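# Move wooden block from bench onto cart floor

## Task

Pick the wooden block up from the bench and lay it flat on the cart's floor at the handle end, next to the profiles. The drop flap must stay open, and anything already accomplished must still hold at the end. Finish with both grippers empty and clear of the cart, having released the block and backed away. The robot must not fall or be left leaning, and at the end it must touch nothing.

## Robot and tools

ROBOT. A Rainbow Robotics RB-Y1 simulated in physics. It has a differential base (two driven wheels, two rear casters) that cannot move sideways, a folding torso (squat, shift, pitch, yaw), a head with a pan and a tilt joint, and two 7-joint arms, left and right, each ending in a parallel gripper. The base is 0.58 m wide and spans 0.10 m ahead of the wheel axle to 0.57 m behind it. Turning on the spot sweeps a 0.58 m radius. Each hand has a wrist camera in a case that juts sideways and can strike things. Cameras: head_camera (896x504), left_wrist_camera and right_wrist_camera (644x364).

FRAMES. Every position is in metres in the base frame: origin on the floor midway between the drive wheels, x forward, y to the left, z up. left_hand and right_hand report the point centred between that gripper's pads. The fingers point along the hand's -z axis and close along its x axis. chest is a spine point 0.08 m below the shoulders. base_odometry counts wheel rotation only, relative to where the base began, with heading in rad (positive = left). Wheel slip shows up as false travel or turning.

move. One action per call. Arguments:
- base: a single velocity command {x_m_s, turn_rad_s, for_s}. x_m_s is forward speed in m/s, 0.005 to 0.4 in magnitude (negative reverses) or 0. turn_rad_s is the turning rate in rad/s, positive to the left, 0.02 to 1.509 in magnitude or 0. for_s is the duration, 0.1 to 5 s. Omitted speeds count as 0. It is a relative motion from the current spot, not a destination. Acceleration is 0.4 m/s² (turns 0.5 rad/s²), so the base coasts after for_s ends. If |x_m_s| + 0.27·|turn_rad_s| exceeds 0.4, both are scaled down together.
- joints: a dict from joint name to absolute target angle in rad (grippers in m, as the opening between the pads, 0 to 0.1). Ranges: torso_squat_rad 0 to 1.2, torso_shift_rad -0.3 to 0.6, torso_pitch_rad -0.2 to 1.4 (positive leans forward), torso_yaw_rad -1.5 to 1.5 (raise both arms sideways by at least 0.2 rad first). Shoulder pitch is ±2.356, and negative brings the arm forward. Left shoulder roll is 0 to 3.141 and right is -3.141 to 0; both lift the arm outward. Shoulder yaw is ±2.094 and elbow is -2.617 to 0.01 (negative bends). Forearm roll is ±3.141, wrist pitch -1.57 to 1.919, and hand roll ±2.705. Head pan is ±0.523 and head tilt is -0.35 to 1.57 (positive looks down). The torso also has coupled limits: squat+shift ≤1.52; squat−shift+pitch ≤1.57; shift+0.5·pitch−0.4·squat ≤0.7; shift+0.3·pitch−0.5·squat ≤0.39.
- target: an absolute pose for one hand: side ("left"/"right"), x, y, z in m in the base frame (-3 to 3), and quat_wxyz written in the same form the hand lines print. It can be combined with min_time_s only. It is solved once into joint angles, so the hand follows an arc. Break long moves into short steps.
- min_time_s: 0.1 to 8 s, the shortest duration for arm, head and torso motions.
- contact_limits: gripper current caps in mA (left_gripper_m, right_gripper_m), 200 to 672.5, default 672.5. Lower values grip more gently.
- cameras: a list of names or ["all"]; [] means no images.
- blocking: true (the default) waits until everything is at rest. false returns after roughly 0.5 s; check progress with wait(0).

wait(seconds 0 to 10, cameras) only observes. stop brakes all running motions. zoom_image(camera, region [x0,y0,x1,y1] in pixels, no larger than 504x504) enlarges the latest image. finished_scene(scene) closes the current scene and cannot be undone, so call it only after the goal is met. read_manual just gives licence texts.

RESULTS. A "move" line reads "done" or the most serious status. Hand status is reached (within 10 mm/2°), short, or refused (with a reason). Joint words: off_target (came to rest away from the target and may still push), time_out, contact_stop (torso only), limit_stop_at_<name> (a built-in or self-collision guard), not_followed (the arm-collision check withheld the targets), torque_fault, limit_stop_at_motor_heat. When one joint in the torso or an arm gets a time_out or contact_stop, the whole group halts. A refusal or an unplanned stop cancels any later move, wait or finished_scene calls in the same reply. lidar_m gives 12 distances in 30° sectors counter-clockwise from straight ahead, at 0.23 m height. motor_effort is wheel load in %. A reading that stays high at rest means the base is pressing on something. Wrist force/torque and external joint torques hint at contact, but they have offsets. wheel_motors_off=1 means the wheels are briefly cut out.

GRASPING. To hold the block, command an opening at least 0.005 m narrower than the block. The gripper then usually reports off_target, which is normal. Keep load per arm under 3 kg and near the body.

AVOID. Dropping the block or releasing it while it still moves; slamming or shoving hard. Arms knocking or pressing on each other (keep about 0.5 rad outward shoulder roll when both reach forward). Wrist cases hitting furniture. Driving into furniture (the base does not stop by itself) and catching the upper body under a table edge, which can tip the robot. Heavy loads far forward, or sudden stops while driving forward. Heavy contact torque causes a 10 s fault. Holding stretched poses for long overheats motors and brakes the arm. Don't shut the cart's drop flap, and leave the robot upright and touching nothing. While you think, the simulation keeps running.

Each tool is called after "Request:" as name(argument=value, ...), one argument or row to a line, values as JSON.

## Session

Request:
move(
)

Scene clock: 0.00 s.
Joint torques (N m): no reading
External joint torques (N m): no reading
Motor temperatures (°C): left_arm=[30 28 32 36 34 33 38] | right_arm=[34 30 32 30 35 36 34]
Wrist force (N): no reading
Wrist torque (N m): no reading
Wrist force, peak (N): no reading
base_odometry: x=+0.000 y=+0.000 heading=+0.000
lidar_m: 0.74 1.02 1.56 4.59 1.55 1.11 1.01 1.04 1.41 3.61 1.08 0.77
base_status: not commanded
joint_positions: torso_squat_rad=+0.350 torso_shift_rad=+0.000 torso_pitch_rad=+0.000 torso_yaw_rad=+0.000 left_shoulder_pitch_rad=+0.037 left_shoulder_roll_rad=+0.004 left_shoulder_yaw_rad=-0.043 left_elbow_rad=-0.196 left_forearm_roll_rad=-0.014 left_wrist_pitch_rad=+0.002 left_hand_roll_rad=+0.027 left_gripper_m=+0.099 right_shoulder_pitch_rad=-0.040 right_shoulder_roll_rad=-0.021 right_shoulder_yaw_rad=-0.018 right_elbow_rad=-0.235 right_forearm_roll_rad=+0.049 right_wrist_pitch_rad=-0.014 right_hand_roll_rad=+0.035 right_gripper_m=+0.099 head_pan_rad=+0.000 head_tilt_rad=+0.400
joint_status: not commanded
wheel_motors_off: 0
motor_effort: left_wheel=+0 right_wheel=+0
chest: x=-0.2280 y=+0.0001 z=+1.2475 quat_wxyz=(+1.000, +0.000, +0.000, +0.000) (m; base frame)
left_hand: x=-0.1598 y=+0.2200 z=+0.5653 quat_wxyz=(+0.997, +0.000, -0.079, -0.009) (m; base frame)
right_hand: x=-0.0823 y=-0.2360 z=+0.5770 quat_wxyz=(+0.989, -0.016, -0.142, +0.041) (m; base frame)
pictures: head_camera, left_wrist_camera, right_wrist_camera
camera_calibration:
head_camera: T_world_to_cam=[[0.00808455, -0.999504, -0.0304244, 0.0448897], [-0.336308, 0.0259353, -0.941395, 1.34506], [0.941717, 0.0178427, -0.335932, 0.625404], [0, 0, 0, 1]] pos_world=[-0.136961, -0.00117604, 1.47769]
left_wrist_camera: T_world_to_cam=[[0.988729, 0.00951098, 0.149411, 0.0708521], [-0.0605827, -0.887204, 0.457383, -0.0439769], [0.136908, -0.46128, -0.876628, 0.691386], [0, 0, 0, 1]] pos_world=[-0.167374, 0.279232, 0.615617]
right_wrist_camera: T_world_to_cam=[[-0.945884, -0.114442, -0.303654, 0.0690945], [-0.245121, 0.865172, 0.437486, -0.0414027], [0.212646, 0.488243, -0.846404, 0.693308], [0, 0, 0, 1]] pos_world=[-0.0922229, -0.294775, 0.625913]

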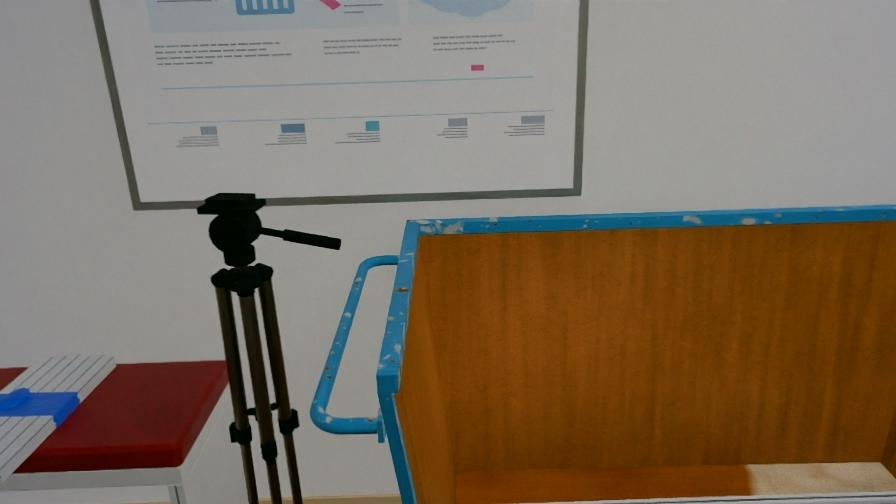

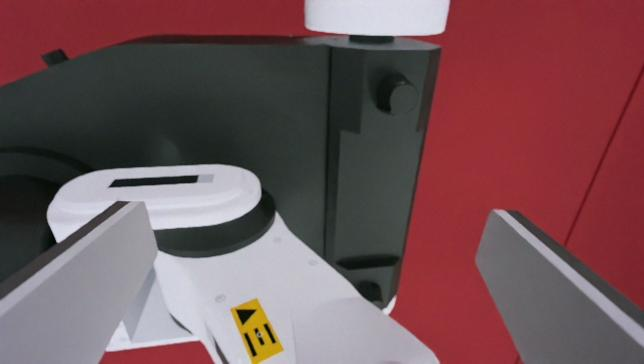

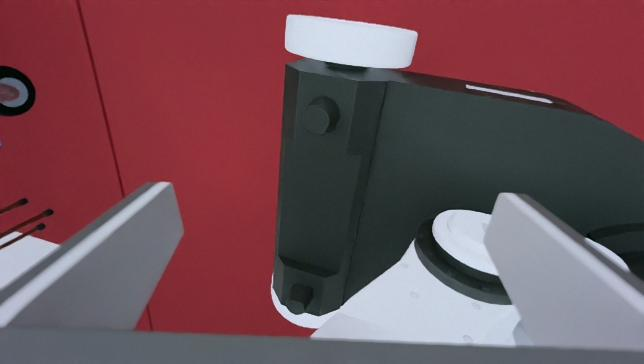

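Look around with the head.

Request:
move(
  joints={"head_tilt_rad": 0.85, "head_pan_rad": 0.0},
  cameras=["head_camera"],
)

Request:
move(
  joints={"head_tilt_rad": 0.8, "head_pan_rad": 0.52},
  cameras=["head_camera"],
)

Request:
move(
  joints={"head_tilt_rad": 0.8, "head_pan_rad": -0.52},
  cameras=["head_camera"],
)

Scene clock: 1.87 s.
Joint torques (N m): left_arm=[-1.38 -0.65 0.65 -0.54 -0.1 -0.76 -0.1] | right_arm=[-3.32 -0.37 -0.51 -1.42 -0.04 -0.55 -0.02]
External joint torques (N m): left_arm=[0.01 -0.8 0.63 0.02 -0.1 -0.34 -0.1] | right_arm=[0.28 0.75 -0.47 0.21 -0.1 0.04 -0.04]
Motor temperatures (°C): left_arm=[30 28 32 36 34 33 38] | right_arm=[34 30 32 30 35 36 34]
Wrist force (N): left_arm=[-0.2 1.7 -7.6] | right_arm=[-2.5 1.3 -4.9]
Wrist torque (N m): left_arm=[-0.33 0.12 0.05] | right_arm=[-0.14 -0.09 -0.11]
Wrist force, peak (N): left_arm=[-0.7 1.3 -8.3] | right_arm=[-2.9 0.8 -5.4]
move: done
base_odometry: x=+0.000 y=+0.000 heading=+0.000
lidar_m: 0.73 1.01 1.56 4.58 1.53 1.11 1.01 1.04 1.38 3.61 1.09 0.78
base_status: not commanded
joint_positions: torso_squat_rad=+0.350 torso_shift_rad=+0.000 torso_pitch_rad=+0.000 torso_yaw_rad=+0.000 left_shoulder_pitch_rad=+0.037 left_shoulder_roll_rad=+0.004 left_shoulder_yaw_rad=-0.043 left_elbow_rad=-0.196 left_forearm_roll_rad=-0.014 left_wrist_pitch_rad=+0.002 left_hand_roll_rad=+0.027 left_gripper_m=+0.099 right_shoulder_pitch_rad=-0.040 right_shoulder_roll_rad=-0.021 right_shoulder_yaw_rad=-0.018 right_elbow_rad=-0.235 right_forearm_roll_rad=+0.049 right_wrist_pitch_rad=-0.014 right_hand_roll_rad=+0.035 right_gripper_m=+0.099 head_pan_rad=+0.000 head_tilt_rad=+0.850
joint_status: all done
wheel_motors_off: 0
motor_effort: left_wheel=+0(1) right_wheel=-1(2)
chest: x=-0.2280 y=+0.0001 z=+1.2475 quat_wxyz=(+1.000, +0.000, +0.000, +0.000) (m; base frame)
left_hand: x=-0.1598 y=+0.2200 z=+0.5653 quat_wxyz=(+0.997, +0.000, -0.079, -0.009) (m; base frame)
right_hand: x=-0.0823 y=-0.2360 z=+0.5770 quat_wxyz=(+0.989, -0.016, -0.142, +0.041) (m; base frame)
pictures: head_camera
camera_calibration:
head_camera: T_world_to_cam=[[-0.00600574, -0.999504, -0.0309005, 0.0426761], [-0.712306, 0.0259641, -0.701389, 0.920185], [0.701844, 0.0177982, -0.712109, 1.12053], [0, 0, 0, 1]] pos_world=[-0.130728, -0.00118026, 1.44467]

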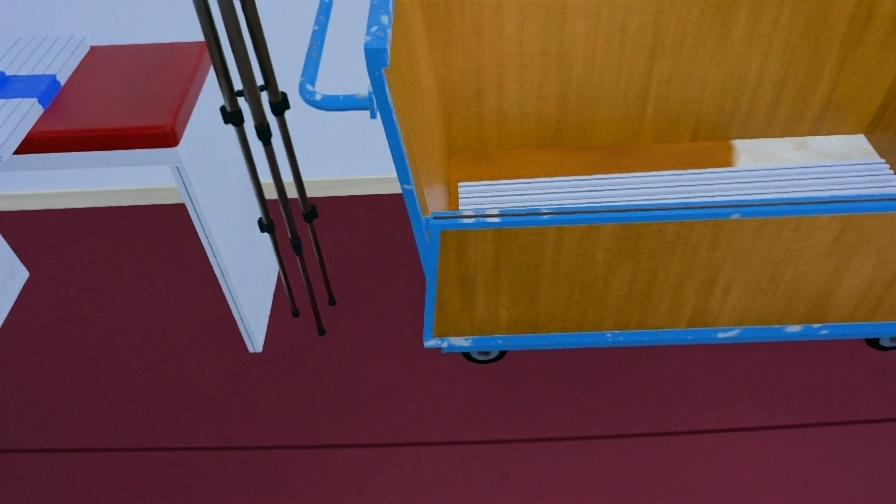

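Scene clock: 2.87 s.
Joint torques (N m): left_arm=[-1.42 -0.44 0.69 -0.43 -0.12 -0.6 0.04] | right_arm=[-3.32 -0.56 -0.19 -1.35 -0.1 -0.46 0.03]
External joint torques (N m): left_arm=[-0.04 -0.59 0.68 0.13 -0.13 -0.18 0.05] | right_arm=[0.28 0.56 -0.15 0.28 -0.17 0.13 0.02]
Motor temperatures (°C): left_arm=[30 28 32 36 34 33 38] | right_arm=[34 30 32 30 35 36 34]
Wrist force (N): left_arm=[-0.4 1.3 -7.1] | right_arm=[-3.2 0.7 -5.0]
Wrist torque (N m): left_arm=[-0.32 0.14 0.10] | right_arm=[-0.04 -0.19 -0.08]
Wrist force, peak (N): left_arm=[0.3 1.8 -8.1] | right_arm=[-2.9 1.1 -5.5]
move: done
base_odometry: x=+0.000 y=+0.000 heading=+0.000
lidar_m: 0.73 1.02 1.56 4.57 1.54 1.11 1.01 1.04 1.41 3.61 1.07 0.77
base_status: not commanded
joint_positions: torso_squat_rad=+0.350 torso_shift_rad=+0.000 torso_pitch_rad=+0.000 torso_yaw_rad=+0.000 left_shoulder_pitch_rad=+0.037 left_shoulder_roll_rad=+0.004 left_shoulder_yaw_rad=-0.043 left_elbow_rad=-0.196 left_forearm_roll_rad=-0.014 left_wrist_pitch_rad=+0.002 left_hand_roll_rad=+0.027 left_gripper_m=+0.099 right_shoulder_pitch_rad=-0.040 right_shoulder_roll_rad=-0.021 right_shoulder_yaw_rad=-0.018 right_elbow_rad=-0.235 right_forearm_roll_rad=+0.049 right_wrist_pitch_rad=-0.014 right_hand_roll_rad=+0.035 right_gripper_m=+0.099 head_pan_rad=+0.520 head_tilt_rad=+0.800
joint_status: all done
wheel_motors_off: 0
motor_effort: left_wheel=+0(1) right_wheel=-1(1)
chest: x=-0.2280 y=+0.0001 z=+1.2475 quat_wxyz=(+1.000, +0.000, +0.000, +0.000) (m; base frame)
left_hand: x=-0.1598 y=+0.2200 z=+0.5653 quat_wxyz=(+0.997, +0.000, -0.079, -0.009) (m; base frame)
right_hand: x=-0.0823 y=-0.2360 z=+0.5770 quat_wxyz=(+0.989, -0.016, -0.142, +0.041) (m; base frame)
pictures: head_camera
camera_calibration:
head_camera: T_world_to_cam=[[0.49275, -0.869612, -0.0311768, 0.1458], [-0.599936, -0.313555, -0.736044, 0.993547], [0.630297, 0.38139, -0.676216, 1.05378], [0, 0, 0, 1]] pos_world=[-0.139975, 0.0364187, 1.44842]

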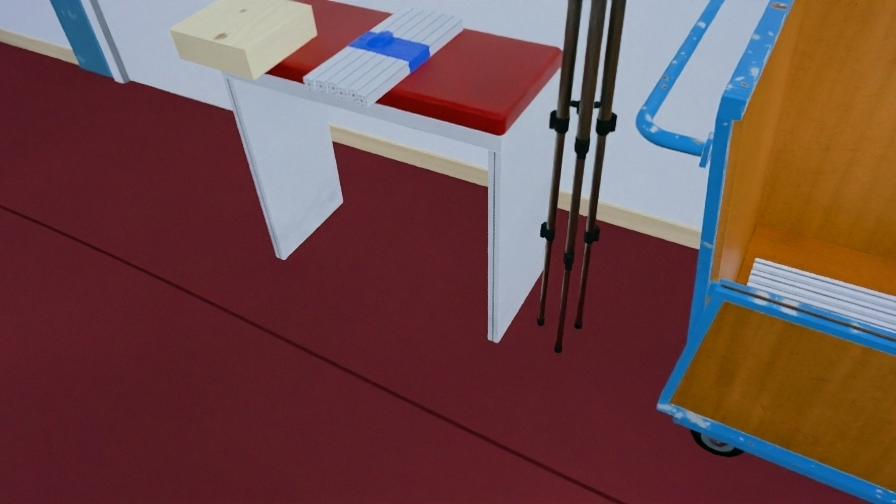

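Scene clock: 4.23 s.
Joint torques (N m): left_arm=[-1.64 -0.82 0.77 -0.48 -0.04 -0.61 0.06] | right_arm=[-3.67 -0.5 -0.62 -1.36 -0.14 -0.54 -0.03]
External joint torques (N m): left_arm=[-0.26 -0.97 0.76 0.07 -0.04 -0.19 0.07] | right_arm=[-0.07 0.62 -0.57 0.27 -0.2 0.06 -0.05]
Motor temperatures (°C): left_arm=[30 28 32 36 34 33 38] | right_arm=[34 30 32 30 35 36 34]
Wrist force (N): left_arm=[0.0 1.7 -7.3] | right_arm=[-2.7 1.3 -4.7]
Wrist torque (N m): left_arm=[-0.31 0.13 0.08] | right_arm=[-0.15 -0.10 -0.10]
Wrist force, peak (N): left_arm=[-0.5 1.3 -8.1] | right_arm=[-2.9 1.6 -5.1]
move: done
base_odometry: x=+0.000 y=+0.000 heading=+0.000
lidar_m: 0.74 1.02 1.56 4.58 1.54 1.10 1.02 1.05 1.42 3.65 1.09 0.77
base_status: not commanded
joint_positions: torso_squat_rad=+0.350 torso_shift_rad=+0.000 torso_pitch_rad=+0.000 torso_yaw_rad=+0.000 left_shoulder_pitch_rad=+0.037 left_shoulder_roll_rad=+0.004 left_shoulder_yaw_rad=-0.043 left_elbow_rad=-0.196 left_forearm_roll_rad=-0.014 left_wrist_pitch_rad=+0.002 left_hand_roll_rad=+0.027 left_gripper_m=+0.099 right_shoulder_pitch_rad=-0.040 right_shoulder_roll_rad=-0.021 right_shoulder_yaw_rad=-0.018 right_elbow_rad=-0.235 right_forearm_roll_rad=+0.049 right_wrist_pitch_rad=-0.014 right_hand_roll_rad=+0.035 right_gripper_m=+0.099 head_pan_rad=-0.520 head_tilt_rad=+0.800
joint_status: all done
wheel_motors_off: 0
motor_effort: left_wheel=+0(1) right_wheel=+2(2)
chest: x=-0.2280 y=+0.0001 z=+1.2475 quat_wxyz=(+1.000, +0.000, +0.000, +0.000) (m; base frame)
left_hand: x=-0.1598 y=+0.2200 z=+0.5653 quat_wxyz=(+0.997, +0.000, -0.079, -0.009) (m; base frame)
right_hand: x=-0.0823 y=-0.2360 z=+0.5770 quat_wxyz=(+0.989, -0.016, -0.142, +0.041) (m; base frame)
pictures: head_camera
camera_calibration:
head_camera: T_world_to_cam=[[-0.500472, -0.865191, -0.0311773, -0.0588006], [-0.574053, 0.358588, -0.736123, 0.998898], [0.648067, -0.350511, -0.676129, 1.05742], [0, 0, 0, 1]] pos_world=[-0.141289, -0.0384282, 1.44843]

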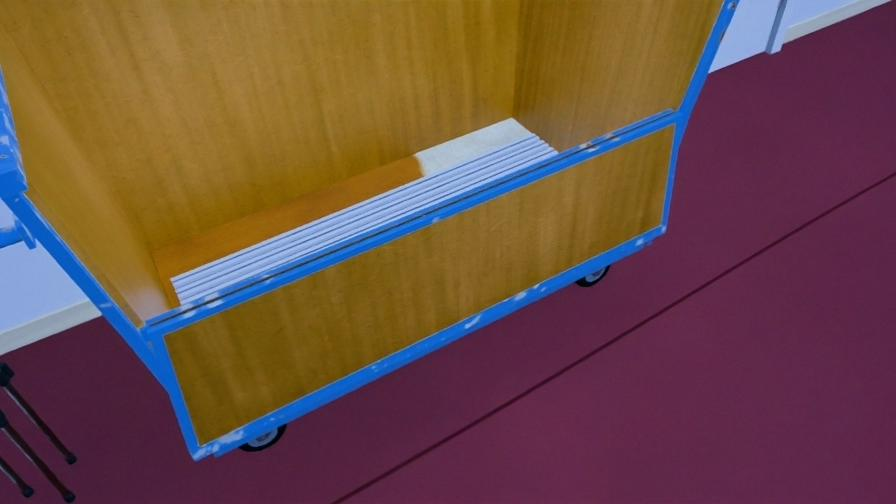

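Request:
move(
  base={"turn_rad_s": 0.6, "for_s": 2.618},
  joints={"head_pan_rad": -0.5, "head_tilt_rad": 0.6},
  cameras=["head_camera"],
)

Request:
move(
  base={"x_m_s": 0.3, "for_s": 4.2},
  cameras=["head_camera"],
)

Request:
move(
  base={"turn_rad_s": -0.6, "for_s": 2.618},
  joints={"head_pan_rad": 0, "head_tilt_rad": 0.7},
  cameras=["head_camera"],
)

Scene clock: 16.43 s.
Joint torques (N m): left_arm=[-1.59 -0.95 0.79 -0.44 0.01 -0.68 0] | right_arm=[-3.58 -0.63 -0.52 -1.48 -0.15 -0.55 -0.03]
External joint torques (N m): left_arm=[-0.21 -1.11 0.77 0.12 0.01 -0.25 0.01] | right_arm=[0.02 0.48 -0.48 0.15 -0.21 0.04 -0.05]
Motor temperatures (°C): left_arm=[30 28 32 36 34 33 38] | right_arm=[34 30 32 30 35 36 34]
Wrist force (N): left_arm=[-0.6 1.5 -7.4] | right_arm=[-2.5 0.7 -4.6]
Wrist torque (N m): left_arm=[-0.29 0.10 0.09] | right_arm=[-0.05 -0.09 -0.06]
Wrist force, peak (N): left_arm=[0.1 1.4 -8.5] | right_arm=[-2.8 1.6 -5.5]
move: done
base_odometry: x=+0.000 y=+0.000 heading=+1.579
lidar_m: 4.22 1.47 1.06 1.02 1.08 1.47 3.86 1.05 0.77 0.73 1.03 1.55
base_status: done (sent for 2.63 of 2.63 s)
joint_positions: torso_squat_rad=+0.350 torso_shift_rad=+0.000 torso_pitch_rad=+0.000 torso_yaw_rad=+0.000 left_shoulder_pitch_rad=+0.037 left_shoulder_roll_rad=+0.004 left_shoulder_yaw_rad=-0.043 left_elbow_rad=-0.196 left_forearm_roll_rad=-0.014 left_wrist_pitch_rad=+0.002 left_hand_roll_rad=+0.027 left_gripper_m=+0.099 right_shoulder_pitch_rad=-0.040 right_shoulder_roll_rad=-0.021 right_shoulder_yaw_rad=-0.018 right_elbow_rad=-0.235 right_forearm_roll_rad=+0.049 right_wrist_pitch_rad=-0.014 right_hand_roll_rad=+0.035 right_gripper_m=+0.099 head_pan_rad=-0.500 head_tilt_rad=+0.600
joint_status: all done
wheel_motors_off: 0
motor_effort: left_wheel=+6(34) right_wheel=+20(50)
chest: x=-0.2280 y=+0.0001 z=+1.2475 quat_wxyz=(+1.000, +0.000, +0.000, +0.000) (m; base frame)
left_hand: x=-0.1598 y=+0.2200 z=+0.5653 quat_wxyz=(+0.997, +0.000, -0.079, -0.009) (m; base frame)
right_hand: x=-0.0823 y=-0.2360 z=+0.5770 quat_wxyz=(+0.989, -0.016, -0.142, +0.041) (m; base frame)
pictures: head_camera
camera_calibration:
head_camera: T_world_to_cam=[[-0.477571, -0.878029, -0.0314827, -0.0536801], [-0.44093, 0.270513, -0.855806, 1.19959], [0.759939, -0.394826, -0.516339, 0.849151], [0, 0, 0, 1]] pos_world=[-0.142003, -0.0363708, 1.46338]

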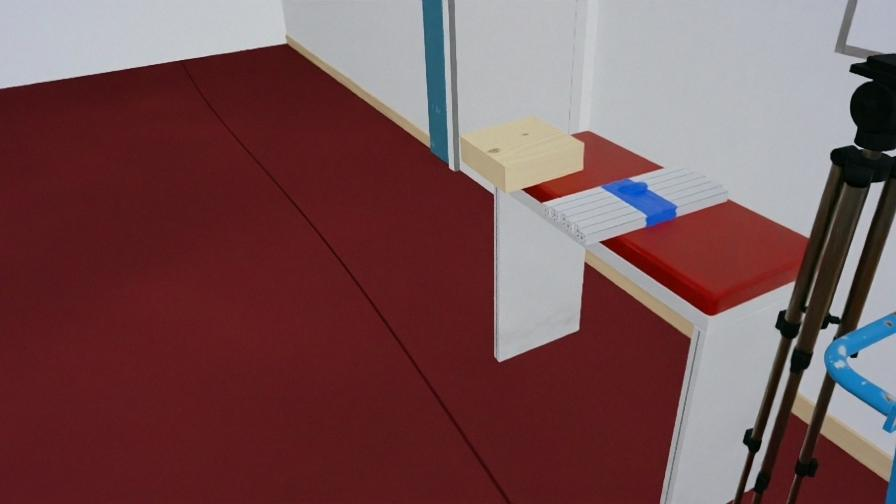

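Scene clock: 21.70 s.
Joint torques (N m): left_arm=[-1.09 -0.69 0.62 -0.42 0.03 -0.66 0] | right_arm=[-3.43 -0.33 -0.59 -1.22 0.05 -0.6 -0.01]
External joint torques (N m): left_arm=[0.29 -0.84 0.6 0.13 0.03 -0.23 0] | right_arm=[0.16 0.79 -0.55 0.41 -0.01 0 -0.02]
Motor temperatures (°C): left_arm=[30 28 32 35 34 33 38] | right_arm=[34 30 32 30 35 36 34]
Wrist force (N): left_arm=[-0.4 1.2 -7.1] | right_arm=[-2.9 1.2 -4.7]
Wrist torque (N m): left_arm=[-0.24 0.12 0.07] | right_arm=[-0.14 -0.12 -0.08]
Wrist force, peak (N): left_arm=[-0.2 2.0 -8.3] | right_arm=[-3.3 0.7 -5.2]
move: done
base_odometry: x=-0.012 y=+1.260 heading=+1.581
lidar_m: 4.25 1.49 1.09 1.04 1.10 1.50 3.95 1.39 1.14 0.89 1.52 2.09
base_status: done (sent for 4.2 of 4.2 s)
joint_positions: torso_squat_rad=+0.350 torso_shift_rad=+0.000 torso_pitch_rad=+0.000 torso_yaw_rad=+0.000 left_shoulder_pitch_rad=+0.037 left_shoulder_roll_rad=+0.004 left_shoulder_yaw_rad=-0.043 left_elbow_rad=-0.196 left_forearm_roll_rad=-0.014 left_wrist_pitch_rad=+0.002 left_hand_roll_rad=+0.027 left_gripper_m=+0.099 right_shoulder_pitch_rad=-0.040 right_shoulder_roll_rad=-0.021 right_shoulder_yaw_rad=-0.018 right_elbow_rad=-0.235 right_forearm_roll_rad=+0.049 right_wrist_pitch_rad=-0.014 right_hand_roll_rad=+0.035 right_gripper_m=+0.099 head_pan_rad=-0.500 head_tilt_rad=+0.600
joint_status: not commanded
wheel_motors_off: 0
motor_effort: left_wheel=+16(48) right_wheel=-15(47)
chest: x=-0.2279 y=+0.0001 z=+1.2475 quat_wxyz=(+1.000, +0.000, +0.000, +0.000) (m; base frame)
left_hand: x=-0.1597 y=+0.2200 z=+0.5653 quat_wxyz=(+0.997, +0.000, -0.079, -0.009) (m; base frame)
right_hand: x=-0.0823 y=-0.2360 z=+0.5770 quat_wxyz=(+0.989, -0.016, -0.142, +0.041) (m; base frame)
pictures: head_camera
camera_calibration:
head_camera: T_world_to_cam=[[-0.477574, -0.878029, -0.0314261, -0.0537165], [-0.441013, 0.270503, -0.855766, 1.19955], [0.759889, -0.394833, -0.516407, 0.849187], [0, 0, 0, 1]] pos_world=[-0.141925, -0.0363599, 1.46337]

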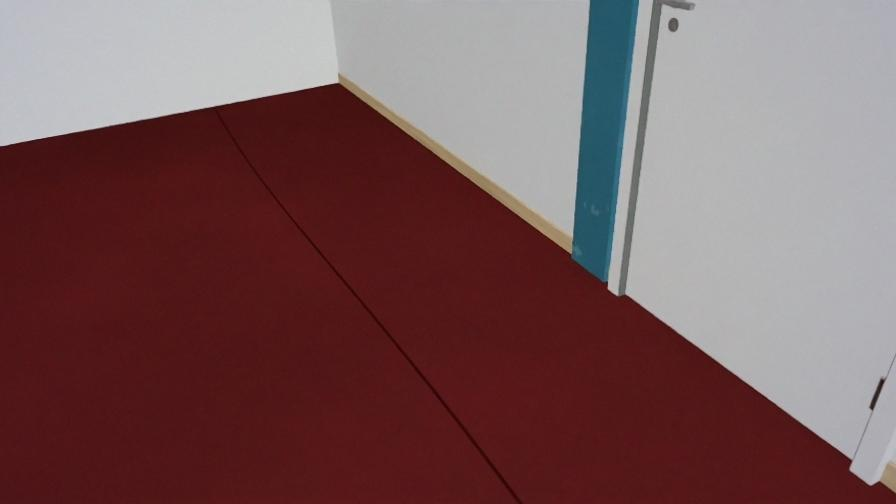

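Scene clock: 25.87 s.
Joint torques (N m): left_arm=[-1.44 -0.61 0.72 -0.45 -0.1 -0.66 -0.09] | right_arm=[-3.41 -0.61 -0.34 -1.45 -0.08 -0.42 -0.09]
External joint torques (N m): left_arm=[-0.06 -0.75 0.7 0.11 -0.11 -0.24 -0.08] | right_arm=[0.19 0.52 -0.29 0.18 -0.14 0.18 -0.11]
Motor temperatures (°C): left_arm=[30 28 32 35 34 33 38] | right_arm=[34 30 32 30 35 36 34]
Wrist force (N): left_arm=[-0.6 1.5 -7.4] | right_arm=[-2.9 0.9 -5.0]
Wrist torque (N m): left_arm=[-0.30 0.07 0.09] | right_arm=[-0.08 -0.12 -0.09]
Wrist force, peak (N): left_arm=[-0.2 2.1 -8.4] | right_arm=[-3.0 1.1 -5.4]
move: done
base_odometry: x=-0.012 y=+1.260 heading=+0.001
lidar_m: 0.89 1.52 2.03 4.37 1.56 1.13 1.02 1.07 1.43 3.69 1.38 1.14
base_status: done (sent for 2.63 of 2.63 s)
joint_positions: torso_squat_rad=+0.350 torso_shift_rad=+0.000 torso_pitch_rad=+0.000 torso_yaw_rad=+0.000 left_shoulder_pitch_rad=+0.037 left_shoulder_roll_rad=+0.004 left_shoulder_yaw_rad=-0.043 left_elbow_rad=-0.196 left_forearm_roll_rad=-0.014 left_wrist_pitch_rad=+0.002 left_hand_roll_rad=+0.027 left_gripper_m=+0.099 right_shoulder_pitch_rad=-0.040 right_shoulder_roll_rad=-0.021 right_shoulder_yaw_rad=-0.018 right_elbow_rad=-0.235 right_forearm_roll_rad=+0.049 right_wrist_pitch_rad=-0.014 right_hand_roll_rad=+0.035 right_gripper_m=+0.099 head_pan_rad=+0.000 head_tilt_rad=+0.700
joint_status: all done
wheel_motors_off: 0
motor_effort: left_wheel=+23(45) right_wheel=+3(50)
chest: x=-0.2280 y=+0.0001 z=+1.2475 quat_wxyz=(+1.000, +0.000, +0.000, +0.000) (m; base frame)
left_hand: x=-0.1597 y=+0.2200 z=+0.5653 quat_wxyz=(+0.997, +0.000, -0.079, -0.009) (m; base frame)
right_hand: x=-0.0823 y=-0.2359 z=+0.5770 quat_wxyz=(+0.989, -0.016, -0.142, +0.041) (m; base frame)
pictures: head_camera
camera_calibration:
head_camera: T_world_to_cam=[[-0.00133041, -0.999503, -0.0315008, 0.0444724], [-0.599546, 0.0260086, -0.799918, 1.08606], [0.800339, 0.0178219, -0.599282, 0.977469], [0, 0, 0, 1]] pos_world=[-0.131103, -0.00121707, 1.45594]

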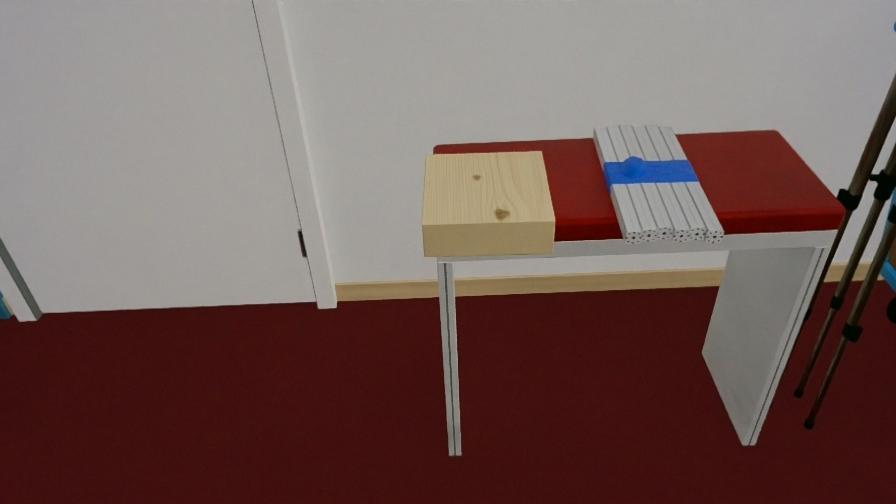

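Request:
move(
  base={"turn_rad_s": -0.5, "for_s": 1.4},
  joints={"head_pan_rad": -0.2, "head_tilt_rad": 0.6, "torso_squat_rad": 0.0},
  cameras=["head_camera"],
)

Request:
zoom_image(
  camera="head_camera",
  region=[300, 150, 804, 454],
)

Scene clock: 38.03 s.
Joint torques (N m): left_arm=[-1.48 -0.85 0.77 -0.53 -0.04 -0.65 -0.07] | right_arm=[-2.94 -0.35 -0.7 -1.19 -0.01 -0.43 -0.09]
External joint torques (N m): left_arm=[-0.1 -1 0.76 0.03 -0.05 -0.22 -0.06] | right_arm=[0.66 0.77 -0.66 0.44 -0.08 0.17 -0.1]
Motor temperatures (°C): left_arm=[30 28 32 35 34 33 37] | right_arm=[34 30 32 30 35 36 34]
Wrist force (N): left_arm=[-0.6 1.9 -6.9] | right_arm=[-2.5 1.0 -5.0]
Wrist torque (N m): left_arm=[-0.38 0.10 0.08] | right_arm=[-0.11 -0.08 -0.09]
Wrist force, peak (N): left_arm=[-0.4 1.5 -8.5] | right_arm=[-3.2 0.9 -5.5]
move: done
base_odometry: x=-0.012 y=+1.260 heading=-0.698
lidar_m: 1.14 0.89 1.52 1.80 3.40 1.95 1.16 1.03 1.02 1.23 2.30 1.38
base_status: done (sent for 1.4 of 1.4 s)
joint_positions: torso_squat_rad=+0.000 torso_shift_rad=+0.000 torso_pitch_rad=+0.000 torso_yaw_rad=+0.000 left_shoulder_pitch_rad=+0.037 left_shoulder_roll_rad=+0.004 left_shoulder_yaw_rad=-0.043 left_elbow_rad=-0.196 left_forearm_roll_rad=-0.014 left_wrist_pitch_rad=+0.002 left_hand_roll_rad=+0.027 left_gripper_m=+0.099 right_shoulder_pitch_rad=-0.040 right_shoulder_roll_rad=-0.021 right_shoulder_yaw_rad=-0.018 right_elbow_rad=-0.235 right_forearm_roll_rad=+0.049 right_wrist_pitch_rad=-0.014 right_hand_roll_rad=+0.035 right_gripper_m=+0.099 head_pan_rad=-0.200 head_tilt_rad=+0.600
joint_status: all done
wheel_motors_off: 0
motor_effort: left_wheel=+22(41) right_wheel=+5(13)
chest: x=-0.2280 y=+0.0001 z=+1.2899 quat_wxyz=(+1.000, +0.000, +0.000, +0.000) (m; base frame)
left_hand: x=-0.1598 y=+0.2200 z=+0.6077 quat_wxyz=(+0.997, +0.000, -0.079, -0.009) (m; base frame)
right_hand: x=-0.0823 y=-0.2359 z=+0.6195 quat_wxyz=(+0.989, -0.016, -0.142, +0.041) (m; base frame)
pictures: head_camera
camera_calibration:
head_camera: T_world_to_cam=[[-0.196732, -0.979952, -0.0314569, 0.00550262], [-0.501254, 0.128101, -0.855765, 1.22345], [0.842639, -0.152589, -0.516407, 0.888159], [0, 0, 0, 1]] pos_world=[-0.134056, -0.0158091, 1.50581]

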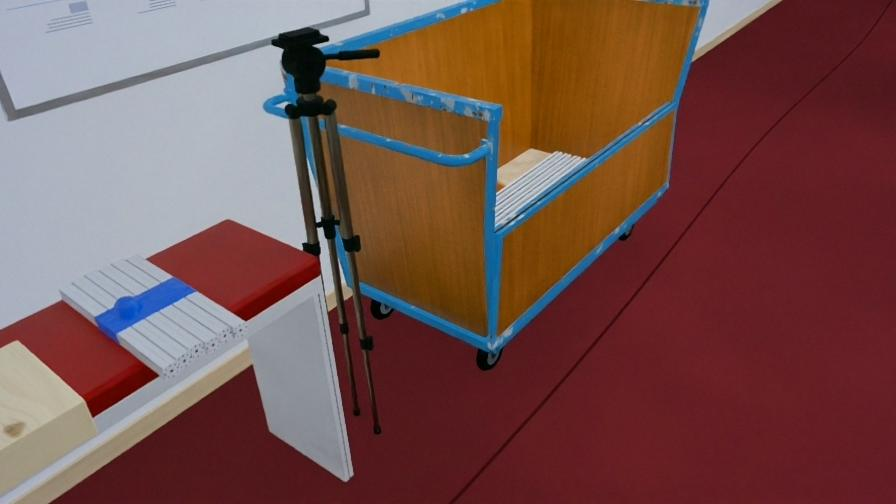

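Scaled by 1.000.

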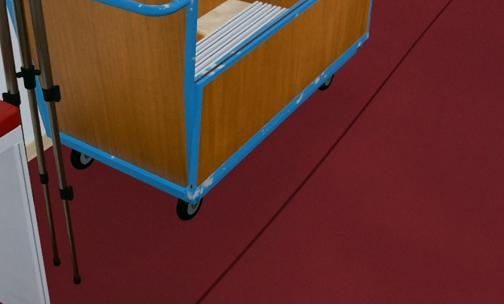

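Request:
move(
  base={"turn_rad_s": -0.6, "for_s": 1.467},
  joints={"head_pan_rad": 0.5, "head_tilt_rad": 0.7},
  cameras=[],
)

Request:
move(
  base={"x_m_s": 0.4, "for_s": 3.4},
  cameras=["head_camera"],
)

Request:
move(
  base={"turn_rad_s": 0.6, "for_s": 2.618},
  joints={"head_pan_rad": 0.0, "head_tilt_rad": 0.8},
  cameras=["head_camera"],
)

Request:
move(
  base={"x_m_s": 0.3, "for_s": 1.4},
  joints={"head_pan_rad": 0.0, "head_tilt_rad": 0.85},
  cameras=["head_camera"],
)

Scene clock: 53.03 s.
Joint torques (N m): left_arm=[-1.47 -0.5 0.68 -0.45 -0.07 -0.75 0] | right_arm=[-3.01 -0.48 -0.46 -1.28 -0.05 -0.47 -0.07]
External joint torques (N m): left_arm=[-0.09 -0.65 0.67 0.1 -0.07 -0.33 0.01] | right_arm=[0.59 0.64 -0.42 0.35 -0.11 0.12 -0.08]
Motor temperatures (°C): left_arm=[30 28 32 35 34 33 37] | right_arm=[34 30 32 30 35 36 34]
Wrist force (N): left_arm=[0.3 1.2 -7.7] | right_arm=[-3.0 1.4 -4.6]
Wrist torque (N m): left_arm=[-0.30 0.21 0.06] | right_arm=[-0.14 -0.13 -0.10]
Wrist force, peak (N): left_arm=[-0.3 1.3 -8.6] | right_arm=[-2.9 1.5 -5.4]
move: done
base_odometry: x=-0.013 y=+1.260 heading=-1.577
lidar_m: 3.44 1.38 1.15 0.93 1.57 2.02 4.33 1.55 1.07 1.02 1.05 1.40
base_status: done (sent for 1.47 of 1.47 s)
joint_positions: torso_squat_rad=+0.000 torso_shift_rad=+0.000 torso_pitch_rad=+0.000 torso_yaw_rad=+0.000 left_shoulder_pitch_rad=+0.037 left_shoulder_roll_rad=+0.004 left_shoulder_yaw_rad=-0.043 left_elbow_rad=-0.196 left_forearm_roll_rad=-0.014 left_wrist_pitch_rad=+0.002 left_hand_roll_rad=+0.027 left_gripper_m=+0.099 right_shoulder_pitch_rad=-0.040 right_shoulder_roll_rad=-0.021 right_shoulder_yaw_rad=-0.018 right_elbow_rad=-0.235 right_forearm_roll_rad=+0.049 right_wrist_pitch_rad=-0.014 right_hand_roll_rad=+0.035 right_gripper_m=+0.099 head_pan_rad=+0.500 head_tilt_rad=+0.700
joint_status: all done
wheel_motors_off: 0
motor_effort: left_wheel=+23(41) right_wheel=+6(12)
chest: x=-0.2280 y=+0.0001 z=+1.2899 quat_wxyz=(+1.000, +0.000, +0.000, +0.000) (m; base frame)
left_hand: x=-0.1598 y=+0.2200 z=+0.6077 quat_wxyz=(+0.997, +0.000, -0.079, -0.009) (m; base frame)
right_hand: x=-0.0823 y=-0.2359 z=+0.6195 quat_wxyz=(+0.989, -0.016, -0.142, +0.041) (m; base frame)
pictures: none
No camera images: "cameras" was empty.

Scene clock: 57.77 s.
Joint torques (N m): left_arm=[-0.97 -0.86 0.68 -0.39 -0.05 -0.67 -0.04] | right_arm=[-3.13 -0.75 -0.58 -1.25 0.06 -0.45 -0.11]
External joint torques (N m): left_arm=[0.41 -1.01 0.67 0.16 -0.06 -0.24 -0.03] | right_arm=[0.47 0.37 -0.54 0.38 0 0.15 -0.12]
Motor temperatures (°C): left_arm=[30 28 32 35 34 33 37] | right_arm=[34 30 32 30 35 36 34]
Wrist force (N): left_arm=[0.1 0.5 -7.3] | right_arm=[-2.8 1.0 -4.6]
Wrist torque (N m): left_arm=[-0.18 0.17 0.08] | right_arm=[-0.08 -0.12 -0.11]
Wrist force, peak (N): left_arm=[-0.7 1.1 -8.6] | right_arm=[-3.2 1.6 -5.3]
move: done
base_odometry: x=-0.022 y=-0.100 heading=-1.577
lidar_m: 3.22 1.18 0.82 0.81 1.18 1.71 4.71 1.46 1.01 0.95 0.98 1.32
base_status: done (sent for 3.4 of 3.4 s)
joint_positions: torso_squat_rad=+0.000 torso_shift_rad=+0.000 torso_pitch_rad=+0.000 torso_yaw_rad=+0.000 left_shoulder_pitch_rad=+0.037 left_shoulder_roll_rad=+0.004 left_shoulder_yaw_rad=-0.043 left_elbow_rad=-0.196 left_forearm_roll_rad=-0.014 left_wrist_pitch_rad=+0.002 left_hand_roll_rad=+0.027 left_gripper_m=+0.099 right_shoulder_pitch_rad=-0.040 right_shoulder_roll_rad=-0.021 right_shoulder_yaw_rad=-0.018 right_elbow_rad=-0.235 right_forearm_roll_rad=+0.049 right_wrist_pitch_rad=-0.014 right_hand_roll_rad=+0.035 right_gripper_m=+0.099 head_pan_rad=+0.500 head_tilt_rad=+0.700
joint_status: not commanded
wheel_motors_off: 0
motor_effort: left_wheel=+0(47) right_wheel=+1(50)
chest: x=-0.2280 y=+0.0001 z=+1.2899 quat_wxyz=(+1.000, +0.000, +0.000, +0.000) (m; base frame)
left_hand: x=-0.1597 y=+0.2200 z=+0.6077 quat_wxyz=(+0.997, +0.000, -0.079, -0.009) (m; base frame)
right_hand: x=-0.0823 y=-0.2359 z=+0.6195 quat_wxyz=(+0.989, -0.016, -0.142, +0.041) (m; base frame)
pictures: head_camera
camera_calibration:
head_camera: T_world_to_cam=[[0.478025, -0.877779, -0.0315528, 0.144593], [-0.538659, -0.264592, -0.799898, 1.13256], [0.693785, 0.399367, -0.599306, 0.98094], [0, 0, 0, 1]] pos_world=[-0.139618, 0.0348311, 1.49838]

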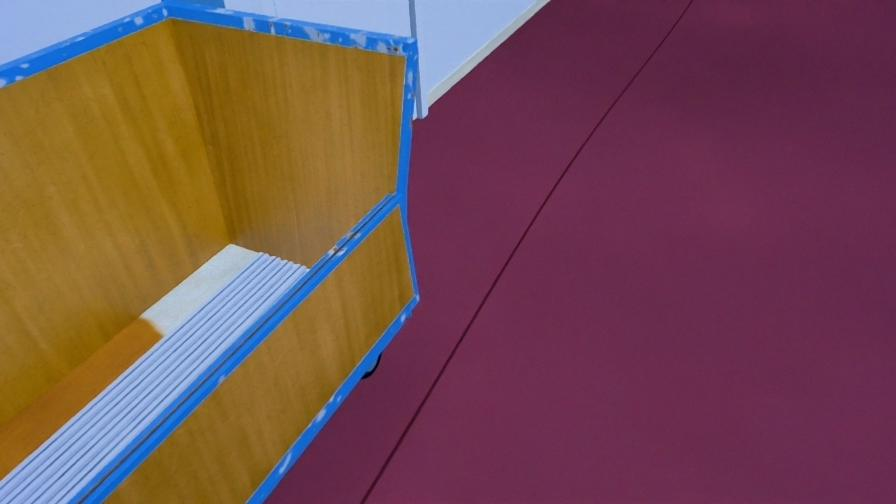

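Scene clock: 61.93 s.
Joint torques (N m): left_arm=[-1.21 -0.66 0.81 -0.5 -0.03 -0.64 0.02] | right_arm=[-2.95 -0.56 -0.42 -1.28 -0.06 -0.53 0.1]
External joint torques (N m): left_arm=[0.17 -0.82 0.8 0.05 -0.03 -0.22 0.02] | right_arm=[0.65 0.55 -0.38 0.35 -0.12 0.07 0.08]
Motor temperatures (°C): left_arm=[30 28 32 35 34 33 37] | right_arm=[34 30 32 30 35 36 34]
Wrist force (N): left_arm=[-0.2 1.6 -7.7] | right_arm=[-2.8 1.3 -4.5]
Wrist torque (N m): left_arm=[-0.33 0.15 0.08] | right_arm=[-0.11 -0.12 -0.09]
Wrist force, peak (N): left_arm=[0.2 1.8 -8.3] | right_arm=[-3.0 1.0 -5.3]
move: done
base_odometry: x=-0.023 y=-0.100 heading=+0.002
lidar_m: 0.79 1.12 1.67 4.32 1.45 1.05 0.96 0.99 1.33 3.37 1.17 0.83
base_status: done (sent for 2.63 of 2.63 s)
joint_positions: torso_squat_rad=+0.000 torso_shift_rad=+0.000 torso_pitch_rad=+0.000 torso_yaw_rad=+0.000 left_shoulder_pitch_rad=+0.037 left_shoulder_roll_rad=+0.004 left_shoulder_yaw_rad=-0.043 left_elbow_rad=-0.196 left_forearm_roll_rad=-0.014 left_wrist_pitch_rad=+0.002 left_hand_roll_rad=+0.027 left_gripper_m=+0.099 right_shoulder_pitch_rad=-0.040 right_shoulder_roll_rad=-0.021 right_shoulder_yaw_rad=-0.018 right_elbow_rad=-0.235 right_forearm_roll_rad=+0.049 right_wrist_pitch_rad=-0.014 right_hand_roll_rad=+0.035 right_gripper_m=+0.099 head_pan_rad=+0.000 head_tilt_rad=+0.800
joint_status: all done
wheel_motors_off: 0
motor_effort: left_wheel=+7(49) right_wheel=+20(49)
chest: x=-0.2280 y=+0.0001 z=+1.2899 quat_wxyz=(+1.000, +0.000, +0.000, +0.000) (m; base frame)
left_hand: x=-0.1597 y=+0.2200 z=+0.6077 quat_wxyz=(+0.997, +0.000, -0.079, -0.009) (m; base frame)
right_hand: x=-0.0823 y=-0.2359 z=+0.6195 quat_wxyz=(+0.989, -0.016, -0.142, +0.041) (m; base frame)
pictures: head_camera
camera_calibration:
head_camera: T_world_to_cam=[[-0.00442394, -0.999503, -0.0312157, 0.0447434], [-0.676403, 0.0259823, -0.736073, 1.00905], [0.736518, 0.017858, -0.676182, 1.10434], [0, 0, 0, 1]] pos_world=[-0.130646, -0.00121752, 1.49086]

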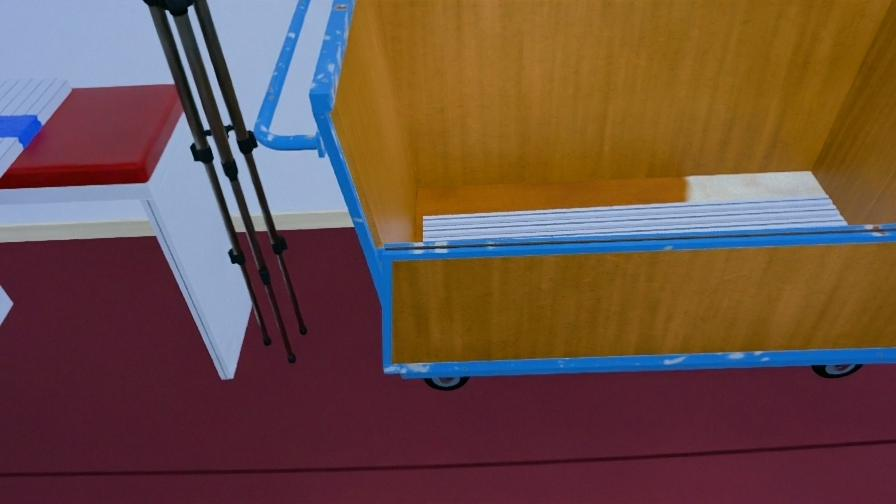

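Scene clock: 64.47 s.
Joint torques (N m): left_arm=[-1.07 -0.75 0.93 -0.45 -0.09 -0.74 -0.03] | right_arm=[-3.03 -0.49 -0.61 -1.41 -0.1 -0.59 0.01]
External joint torques (N m): left_arm=[0.31 -0.9 0.92 0.11 -0.1 -0.32 -0.02] | right_arm=[0.56 0.62 -0.57 0.22 -0.16 0.01 -0.01]
Motor temperatures (°C): left_arm=[30 28 32 35 34 33 37] | right_arm=[34 30 32 30 35 36 34]
Wrist force (N): left_arm=[0.3 1.8 -7.4] | right_arm=[-2.5 1.3 -4.7]
Wrist torque (N m): left_arm=[-0.35 0.19 0.08] | right_arm=[-0.07 -0.10 -0.12]
Wrist force, peak (N): left_arm=[-0.7 1.0 -8.3] | right_arm=[-3.4 1.2 -5.0]
move: done
base_odometry: x=+0.398 y=-0.099 heading=+0.003
lidar_m: 0.36 0.39 0.83 4.13 2.07 1.48 1.38 1.43 1.90 4.86 0.56 0.37
base_status: done (sent for 1.4 of 1.4 s)
joint_positions: torso_squat_rad=+0.000 torso_shift_rad=+0.000 torso_pitch_rad=+0.000 torso_yaw_rad=+0.000 left_shoulder_pitch_rad=+0.037 left_shoulder_roll_rad=+0.004 left_shoulder_yaw_rad=-0.043 left_elbow_rad=-0.196 left_forearm_roll_rad=-0.014 left_wrist_pitch_rad=+0.002 left_hand_roll_rad=+0.027 left_gripper_m=+0.099 right_shoulder_pitch_rad=-0.040 right_shoulder_roll_rad=-0.021 right_shoulder_yaw_rad=-0.018 right_elbow_rad=-0.235 right_forearm_roll_rad=+0.049 right_wrist_pitch_rad=-0.014 right_hand_roll_rad=+0.035 right_gripper_m=+0.099 head_pan_rad=+0.000 head_tilt_rad=+0.850
joint_status: all done
wheel_motors_off: 0
motor_effort: left_wheel=+13(49) right_wheel=-11(46)
chest: x=-0.2280 y=+0.0001 z=+1.2899 quat_wxyz=(+1.000, +0.000, +0.000, +0.000) (m; base frame)
left_hand: x=-0.1597 y=+0.2200 z=+0.6077 quat_wxyz=(+0.997, +0.000, -0.079, -0.009) (m; base frame)
right_hand: x=-0.0823 y=-0.2359 z=+0.6195 quat_wxyz=(+0.989, -0.016, -0.142, +0.041) (m; base frame)
pictures: head_camera
camera_calibration:
head_camera: T_world_to_cam=[[-0.00598338, -0.999503, -0.0309557, 0.0440333], [-0.71237, 0.0259852, -0.701323, 0.949884], [0.701778, 0.0178556, -0.712172, 1.15079], [0, 0, 0, 1]] pos_world=[-0.130664, -0.00121951, 1.4871]

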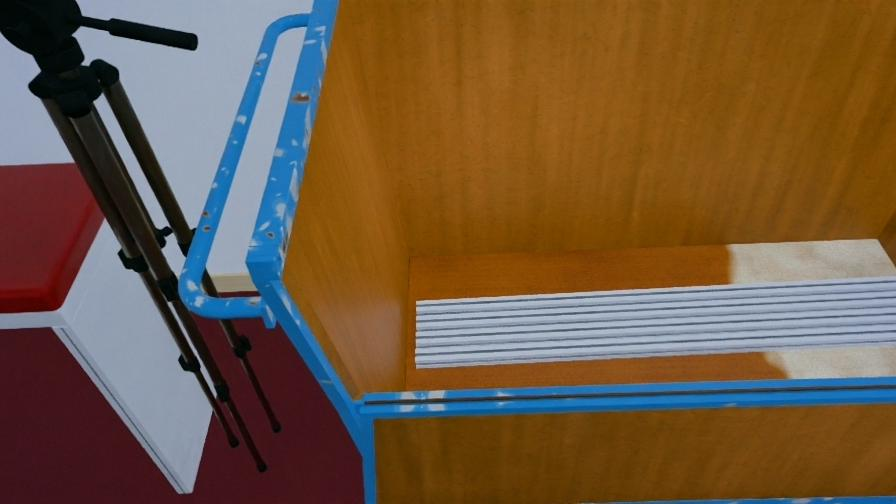

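Request:
move(
  base={"x_m_s": -0.3, "for_s": 1.4},
  cameras=[],
)

Request:
move(
  base={"turn_rad_s": 0.6, "for_s": 2.6},
  cameras=[],
)

Request:
move(
  base={"x_m_s": 0.4, "for_s": 3.6},
  joints={"torso_squat_rad": 0.9},
  cameras=[],
)

Request:
move(
  base={"turn_rad_s": -0.6, "for_s": 2.6},
  joints={"head_pan_rad": 0, "head_tilt_rad": 0.7},
  cameras=["head_camera"],
)

Scene clock: 89.23 s.
Joint torques (N m): left_arm=[-1.79 -0.43 0.69 -0.4 -0.08 -0.64 -0.1] | right_arm=[-3.76 -0.55 -0.71 -1.51 -0.18 -0.55 0.07]
External joint torques (N m): left_arm=[-0.41 -0.58 0.68 0.16 -0.09 -0.21 -0.09] | right_arm=[-0.16 0.56 -0.67 0.12 -0.25 0.04 0.05]
Motor temperatures (°C): left_arm=[30 28 32 35 34 32 37] | right_arm=[34 30 32 30 35 36 34]
Wrist force (N): left_arm=[-0.5 1.2 -7.1] | right_arm=[-2.7 1.5 -4.9]
Wrist torque (N m): left_arm=[-0.27 0.06 0.09] | right_arm=[-0.14 -0.13 -0.10]
Wrist force, peak (N): left_arm=[-0.1 1.4 -8.5] | right_arm=[-2.8 1.4 -5.5]
move: done
base_odometry: x=-0.022 y=-0.100 heading=+0.005
lidar_m: 0.79 1.11 1.66 4.27 1.44 1.04 0.95 0.99 1.32 3.41 1.18 0.84
base_status: done (sent for 1.4 of 1.4 s)
joint_positions: torso_squat_rad=+0.000 torso_shift_rad=+0.000 torso_pitch_rad=+0.000 torso_yaw_rad=+0.000 left_shoulder_pitch_rad=+0.037 left_shoulder_roll_rad=+0.004 left_shoulder_yaw_rad=-0.043 left_elbow_rad=-0.196 left_forearm_roll_rad=-0.014 left_wrist_pitch_rad=+0.002 left_hand_roll_rad=+0.027 left_gripper_m=+0.099 right_shoulder_pitch_rad=-0.040 right_shoulder_roll_rad=-0.021 right_shoulder_yaw_rad=-0.018 right_elbow_rad=-0.235 right_forearm_roll_rad=+0.049 right_wrist_pitch_rad=-0.014 right_hand_roll_rad=+0.035 right_gripper_m=+0.099 head_pan_rad=+0.000 head_tilt_rad=+0.850
joint_status: not commanded
wheel_motors_off: 0
motor_effort: left_wheel=+21(55) right_wheel=-22(36)
chest: x=-0.2280 y=+0.0001 z=+1.2899 quat_wxyz=(+1.000, +0.000, +0.000, +0.000) (m; base frame)
left_hand: x=-0.1598 y=+0.2200 z=+0.6077 quat_wxyz=(+0.997, +0.000, -0.079, -0.009) (m; base frame)
right_hand: x=-0.0824 y=-0.2360 z=+0.6195 quat_wxyz=(+0.989, -0.016, -0.142, +0.041) (m; base frame)
pictures: none
No camera images: "cameras" was empty.

Scene clock: 93.40 s.
Joint torques (N m): left_arm=[-1.73 -0.81 0.72 -0.46 -0.14 -0.69 0.01] | right_arm=[-3.85 -0.44 -0.81 -1.42 -0.12 -0.43 0.04]
External joint torques (N m): left_arm=[-0.34 -0.97 0.71 0.1 -0.14 -0.27 0.02] | right_arm=[-0.25 0.67 -0.77 0.21 -0.18 0.17 0.03]
Motor temperatures (°C): left_arm=[30 28 32 35 34 32 37] | right_arm=[34 30 32 30 35 36 34]
Wrist force (N): left_arm=[0.3 1.3 -8.1] | right_arm=[-2.5 1.1 -5.2]
Wrist torque (N m): left_arm=[-0.31 0.24 0.08] | right_arm=[-0.09 -0.10 -0.11]
Wrist force, peak (N): left_arm=[-0.2 1.5 -8.6] | right_arm=[-3.0 0.7 -5.7]
move: done
base_odometry: x=-0.023 y=-0.100 heading=+1.564
lidar_m: 4.24 1.41 1.01 0.98 1.01 1.36 3.39 1.18 0.84 0.79 1.13 1.68
base_status: done (sent for 2.6 of 2.6 s)
joint_positions: torso_squat_rad=+0.000 torso_shift_rad=+0.000 torso_pitch_rad=+0.000 torso_yaw_rad=+0.000 left_shoulder_pitch_rad=+0.037 left_shoulder_roll_rad=+0.004 left_shoulder_yaw_rad=-0.043 left_elbow_rad=-0.196 left_forearm_roll_rad=-0.014 left_wrist_pitch_rad=+0.002 left_hand_roll_rad=+0.027 left_gripper_m=+0.099 right_shoulder_pitch_rad=-0.040 right_shoulder_roll_rad=-0.021 right_shoulder_yaw_rad=-0.018 right_elbow_rad=-0.235 right_forearm_roll_rad=+0.049 right_wrist_pitch_rad=-0.014 right_hand_roll_rad=+0.035 right_gripper_m=+0.099 head_pan_rad=+0.000 head_tilt_rad=+0.850
joint_status: not commanded
wheel_motors_off: 0
motor_effort: left_wheel=+9(51) right_wheel=+19(58)
chest: x=-0.2280 y=+0.0001 z=+1.2899 quat_wxyz=(+1.000, +0.000, +0.000, +0.000) (m; base frame)
left_hand: x=-0.1598 y=+0.2200 z=+0.6077 quat_wxyz=(+0.997, +0.000, -0.079, -0.009) (m; base frame)
right_hand: x=-0.0824 y=-0.2360 z=+0.6195 quat_wxyz=(+0.989, -0.016, -0.142, +0.041) (m; base frame)
pictures: none
No camera images: "cameras" was empty.

Scene clock: 98.37 s.
Joint torques (N m): left_arm=[-1.2 -0.87 0.48 -0.54 -0.11 -0.73 -0.01] | right_arm=[-3.28 -0.39 -0.72 -1.29 -0.04 -0.53 -0.04]
External joint torques (N m): left_arm=[0.18 -1.03 0.47 0.02 -0.11 -0.31 0] | right_arm=[0.31 0.73 -0.68 0.34 -0.1 0.07 -0.06]
Motor temperatures (°C): left_arm=[30 28 32 35 34 32 37] | right_arm=[34 30 32 30 35 36 34]
Wrist force (N): left_arm=[0.4 1.3 -7.8] | right_arm=[-2.4 1.2 -4.7]
Wrist torque (N m): left_arm=[-0.35 0.23 0.06] | right_arm=[-0.09 -0.07 -0.11]
Wrist force, peak (N): left_arm=[0.6 1.7 -8.4] | right_arm=[-2.9 0.9 -5.8]
move: done
base_odometry: x=-0.014 y=+1.340 heading=+1.566
lidar_m: 4.24 1.46 1.05 1.02 1.07 1.41 3.60 1.47 1.22 0.93 1.56 2.08
base_status: done (sent for 3.6 of 3.6 s)
joint_positions: torso_squat_rad=+0.900 torso_shift_rad=+0.000 torso_pitch_rad=+0.000 torso_yaw_rad=+0.000 left_shoulder_pitch_rad=+0.037 left_shoulder_roll_rad=+0.004 left_shoulder_yaw_rad=-0.043 left_elbow_rad=-0.196 left_forearm_roll_rad=-0.014 left_wrist_pitch_rad=+0.002 left_hand_roll_rad=+0.027 left_gripper_m=+0.099 right_shoulder_pitch_rad=-0.040 right_shoulder_roll_rad=-0.021 right_shoulder_yaw_rad=-0.018 right_elbow_rad=-0.235 right_forearm_roll_rad=+0.049 right_wrist_pitch_rad=-0.014 right_hand_roll_rad=+0.035 right_gripper_m=+0.099 head_pan_rad=+0.000 head_tilt_rad=+0.850
joint_status: all done
wheel_motors_off: 0
motor_effort: left_wheel=+17(49) right_wheel=-15(50)
chest: x=-0.2280 y=+0.0001 z=+1.0251 quat_wxyz=(+1.000, +0.000, +0.000, +0.000) (m; base frame)
left_hand: x=-0.1597 y=+0.2200 z=+0.3429 quat_wxyz=(+0.997, +0.000, -0.079, -0.009) (m; base frame)
right_hand: x=-0.0823 y=-0.2360 z=+0.3546 quat_wxyz=(+0.989, -0.016, -0.142, +0.041) (m; base frame)
pictures: none
No camera images: "cameras" was empty.

Scene clock: 102.50 s.
Joint torques (N m): left_arm=[-1.42 -0.89 0.8 -0.46 -0.04 -0.65 -0.04] | right_arm=[-3.14 -0.98 -0.25 -1.21 -0.01 -0.51 0.03]
External joint torques (N m): left_arm=[-0.04 -1.04 0.79 0.1 -0.04 -0.23 -0.03] | right_arm=[0.46 0.14 -0.2 0.42 -0.07 0.09 0.02]
Motor temperatures (°C): left_arm=[30 28 32 35 34 32 37] | right_arm=[34 30 32 30 35 36 34]
Wrist force (N): left_arm=[0.0 1.6 -7.8] | right_arm=[-2.1 0.9 -4.9]
Wrist torque (N m): left_arm=[-0.33 0.13 0.10] | right_arm=[-0.08 -0.03 -0.08]
Wrist force, peak (N): left_arm=[-0.2 1.6 -8.6] | right_arm=[-2.6 1.0 -5.6]
move: done
base_odometry: x=-0.015 y=+1.340 heading=+0.006
lidar_m: 0.93 1.55 2.11 4.28 1.52 1.07 0.99 1.03 1.37 3.57 1.47 1.21
base_status: done (sent for 2.6 of 2.6 s)
joint_positions: torso_squat_rad=+0.900 torso_shift_rad=+0.000 torso_pitch_rad=+0.000 torso_yaw_rad=+0.000 left_shoulder_pitch_rad=+0.037 left_shoulder_roll_rad=+0.004 left_shoulder_yaw_rad=-0.043 left_elbow_rad=-0.196 left_forearm_roll_rad=-0.014 left_wrist_pitch_rad=+0.002 left_hand_roll_rad=+0.027 left_gripper_m=+0.099 right_shoulder_pitch_rad=-0.040 right_shoulder_roll_rad=-0.021 right_shoulder_yaw_rad=-0.018 right_elbow_rad=-0.235 right_forearm_roll_rad=+0.049 right_wrist_pitch_rad=-0.014 right_hand_roll_rad=+0.035 right_gripper_m=+0.099 head_pan_rad=+0.000 head_tilt_rad=+0.700
joint_status: all done
wheel_motors_off: 0
motor_effort: left_wheel=+22(41) right_wheel=+1(47)
chest: x=-0.2280 y=+0.0001 z=+1.0251 quat_wxyz=(+1.000, +0.000, +0.000, +0.000) (m; base frame)
left_hand: x=-0.1597 y=+0.2200 z=+0.3428 quat_wxyz=(+0.997, +0.000, -0.079, -0.009) (m; base frame)
right_hand: x=-0.0823 y=-0.2360 z=+0.3546 quat_wxyz=(+0.989, -0.016, -0.142, +0.041) (m; base frame)
pictures: head_camera
camera_calibration:
head_camera: T_world_to_cam=[[-0.00128247, -0.999503, -0.0315049, 0.0374514], [-0.599571, 0.0259826, -0.7999, 0.908109], [0.800321, 0.0178636, -0.599306, 0.844201], [0, 0, 0, 1]] pos_world=[-0.131108, -0.00124267, 1.23351]

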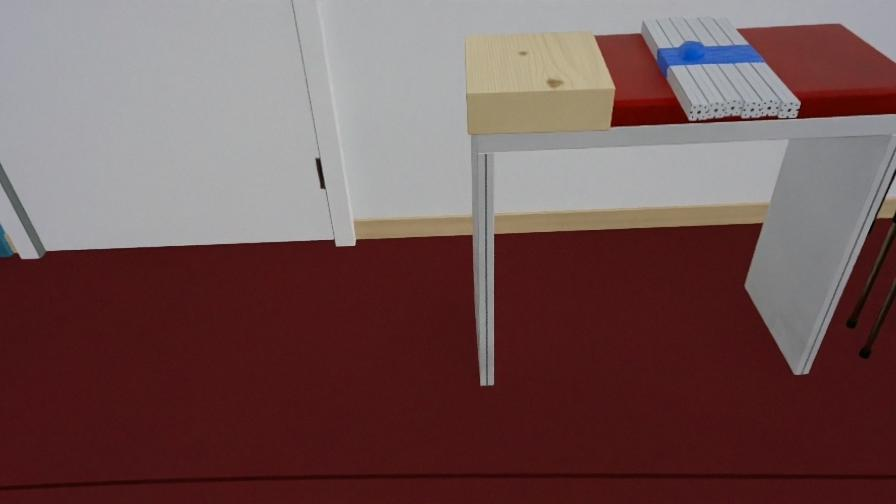

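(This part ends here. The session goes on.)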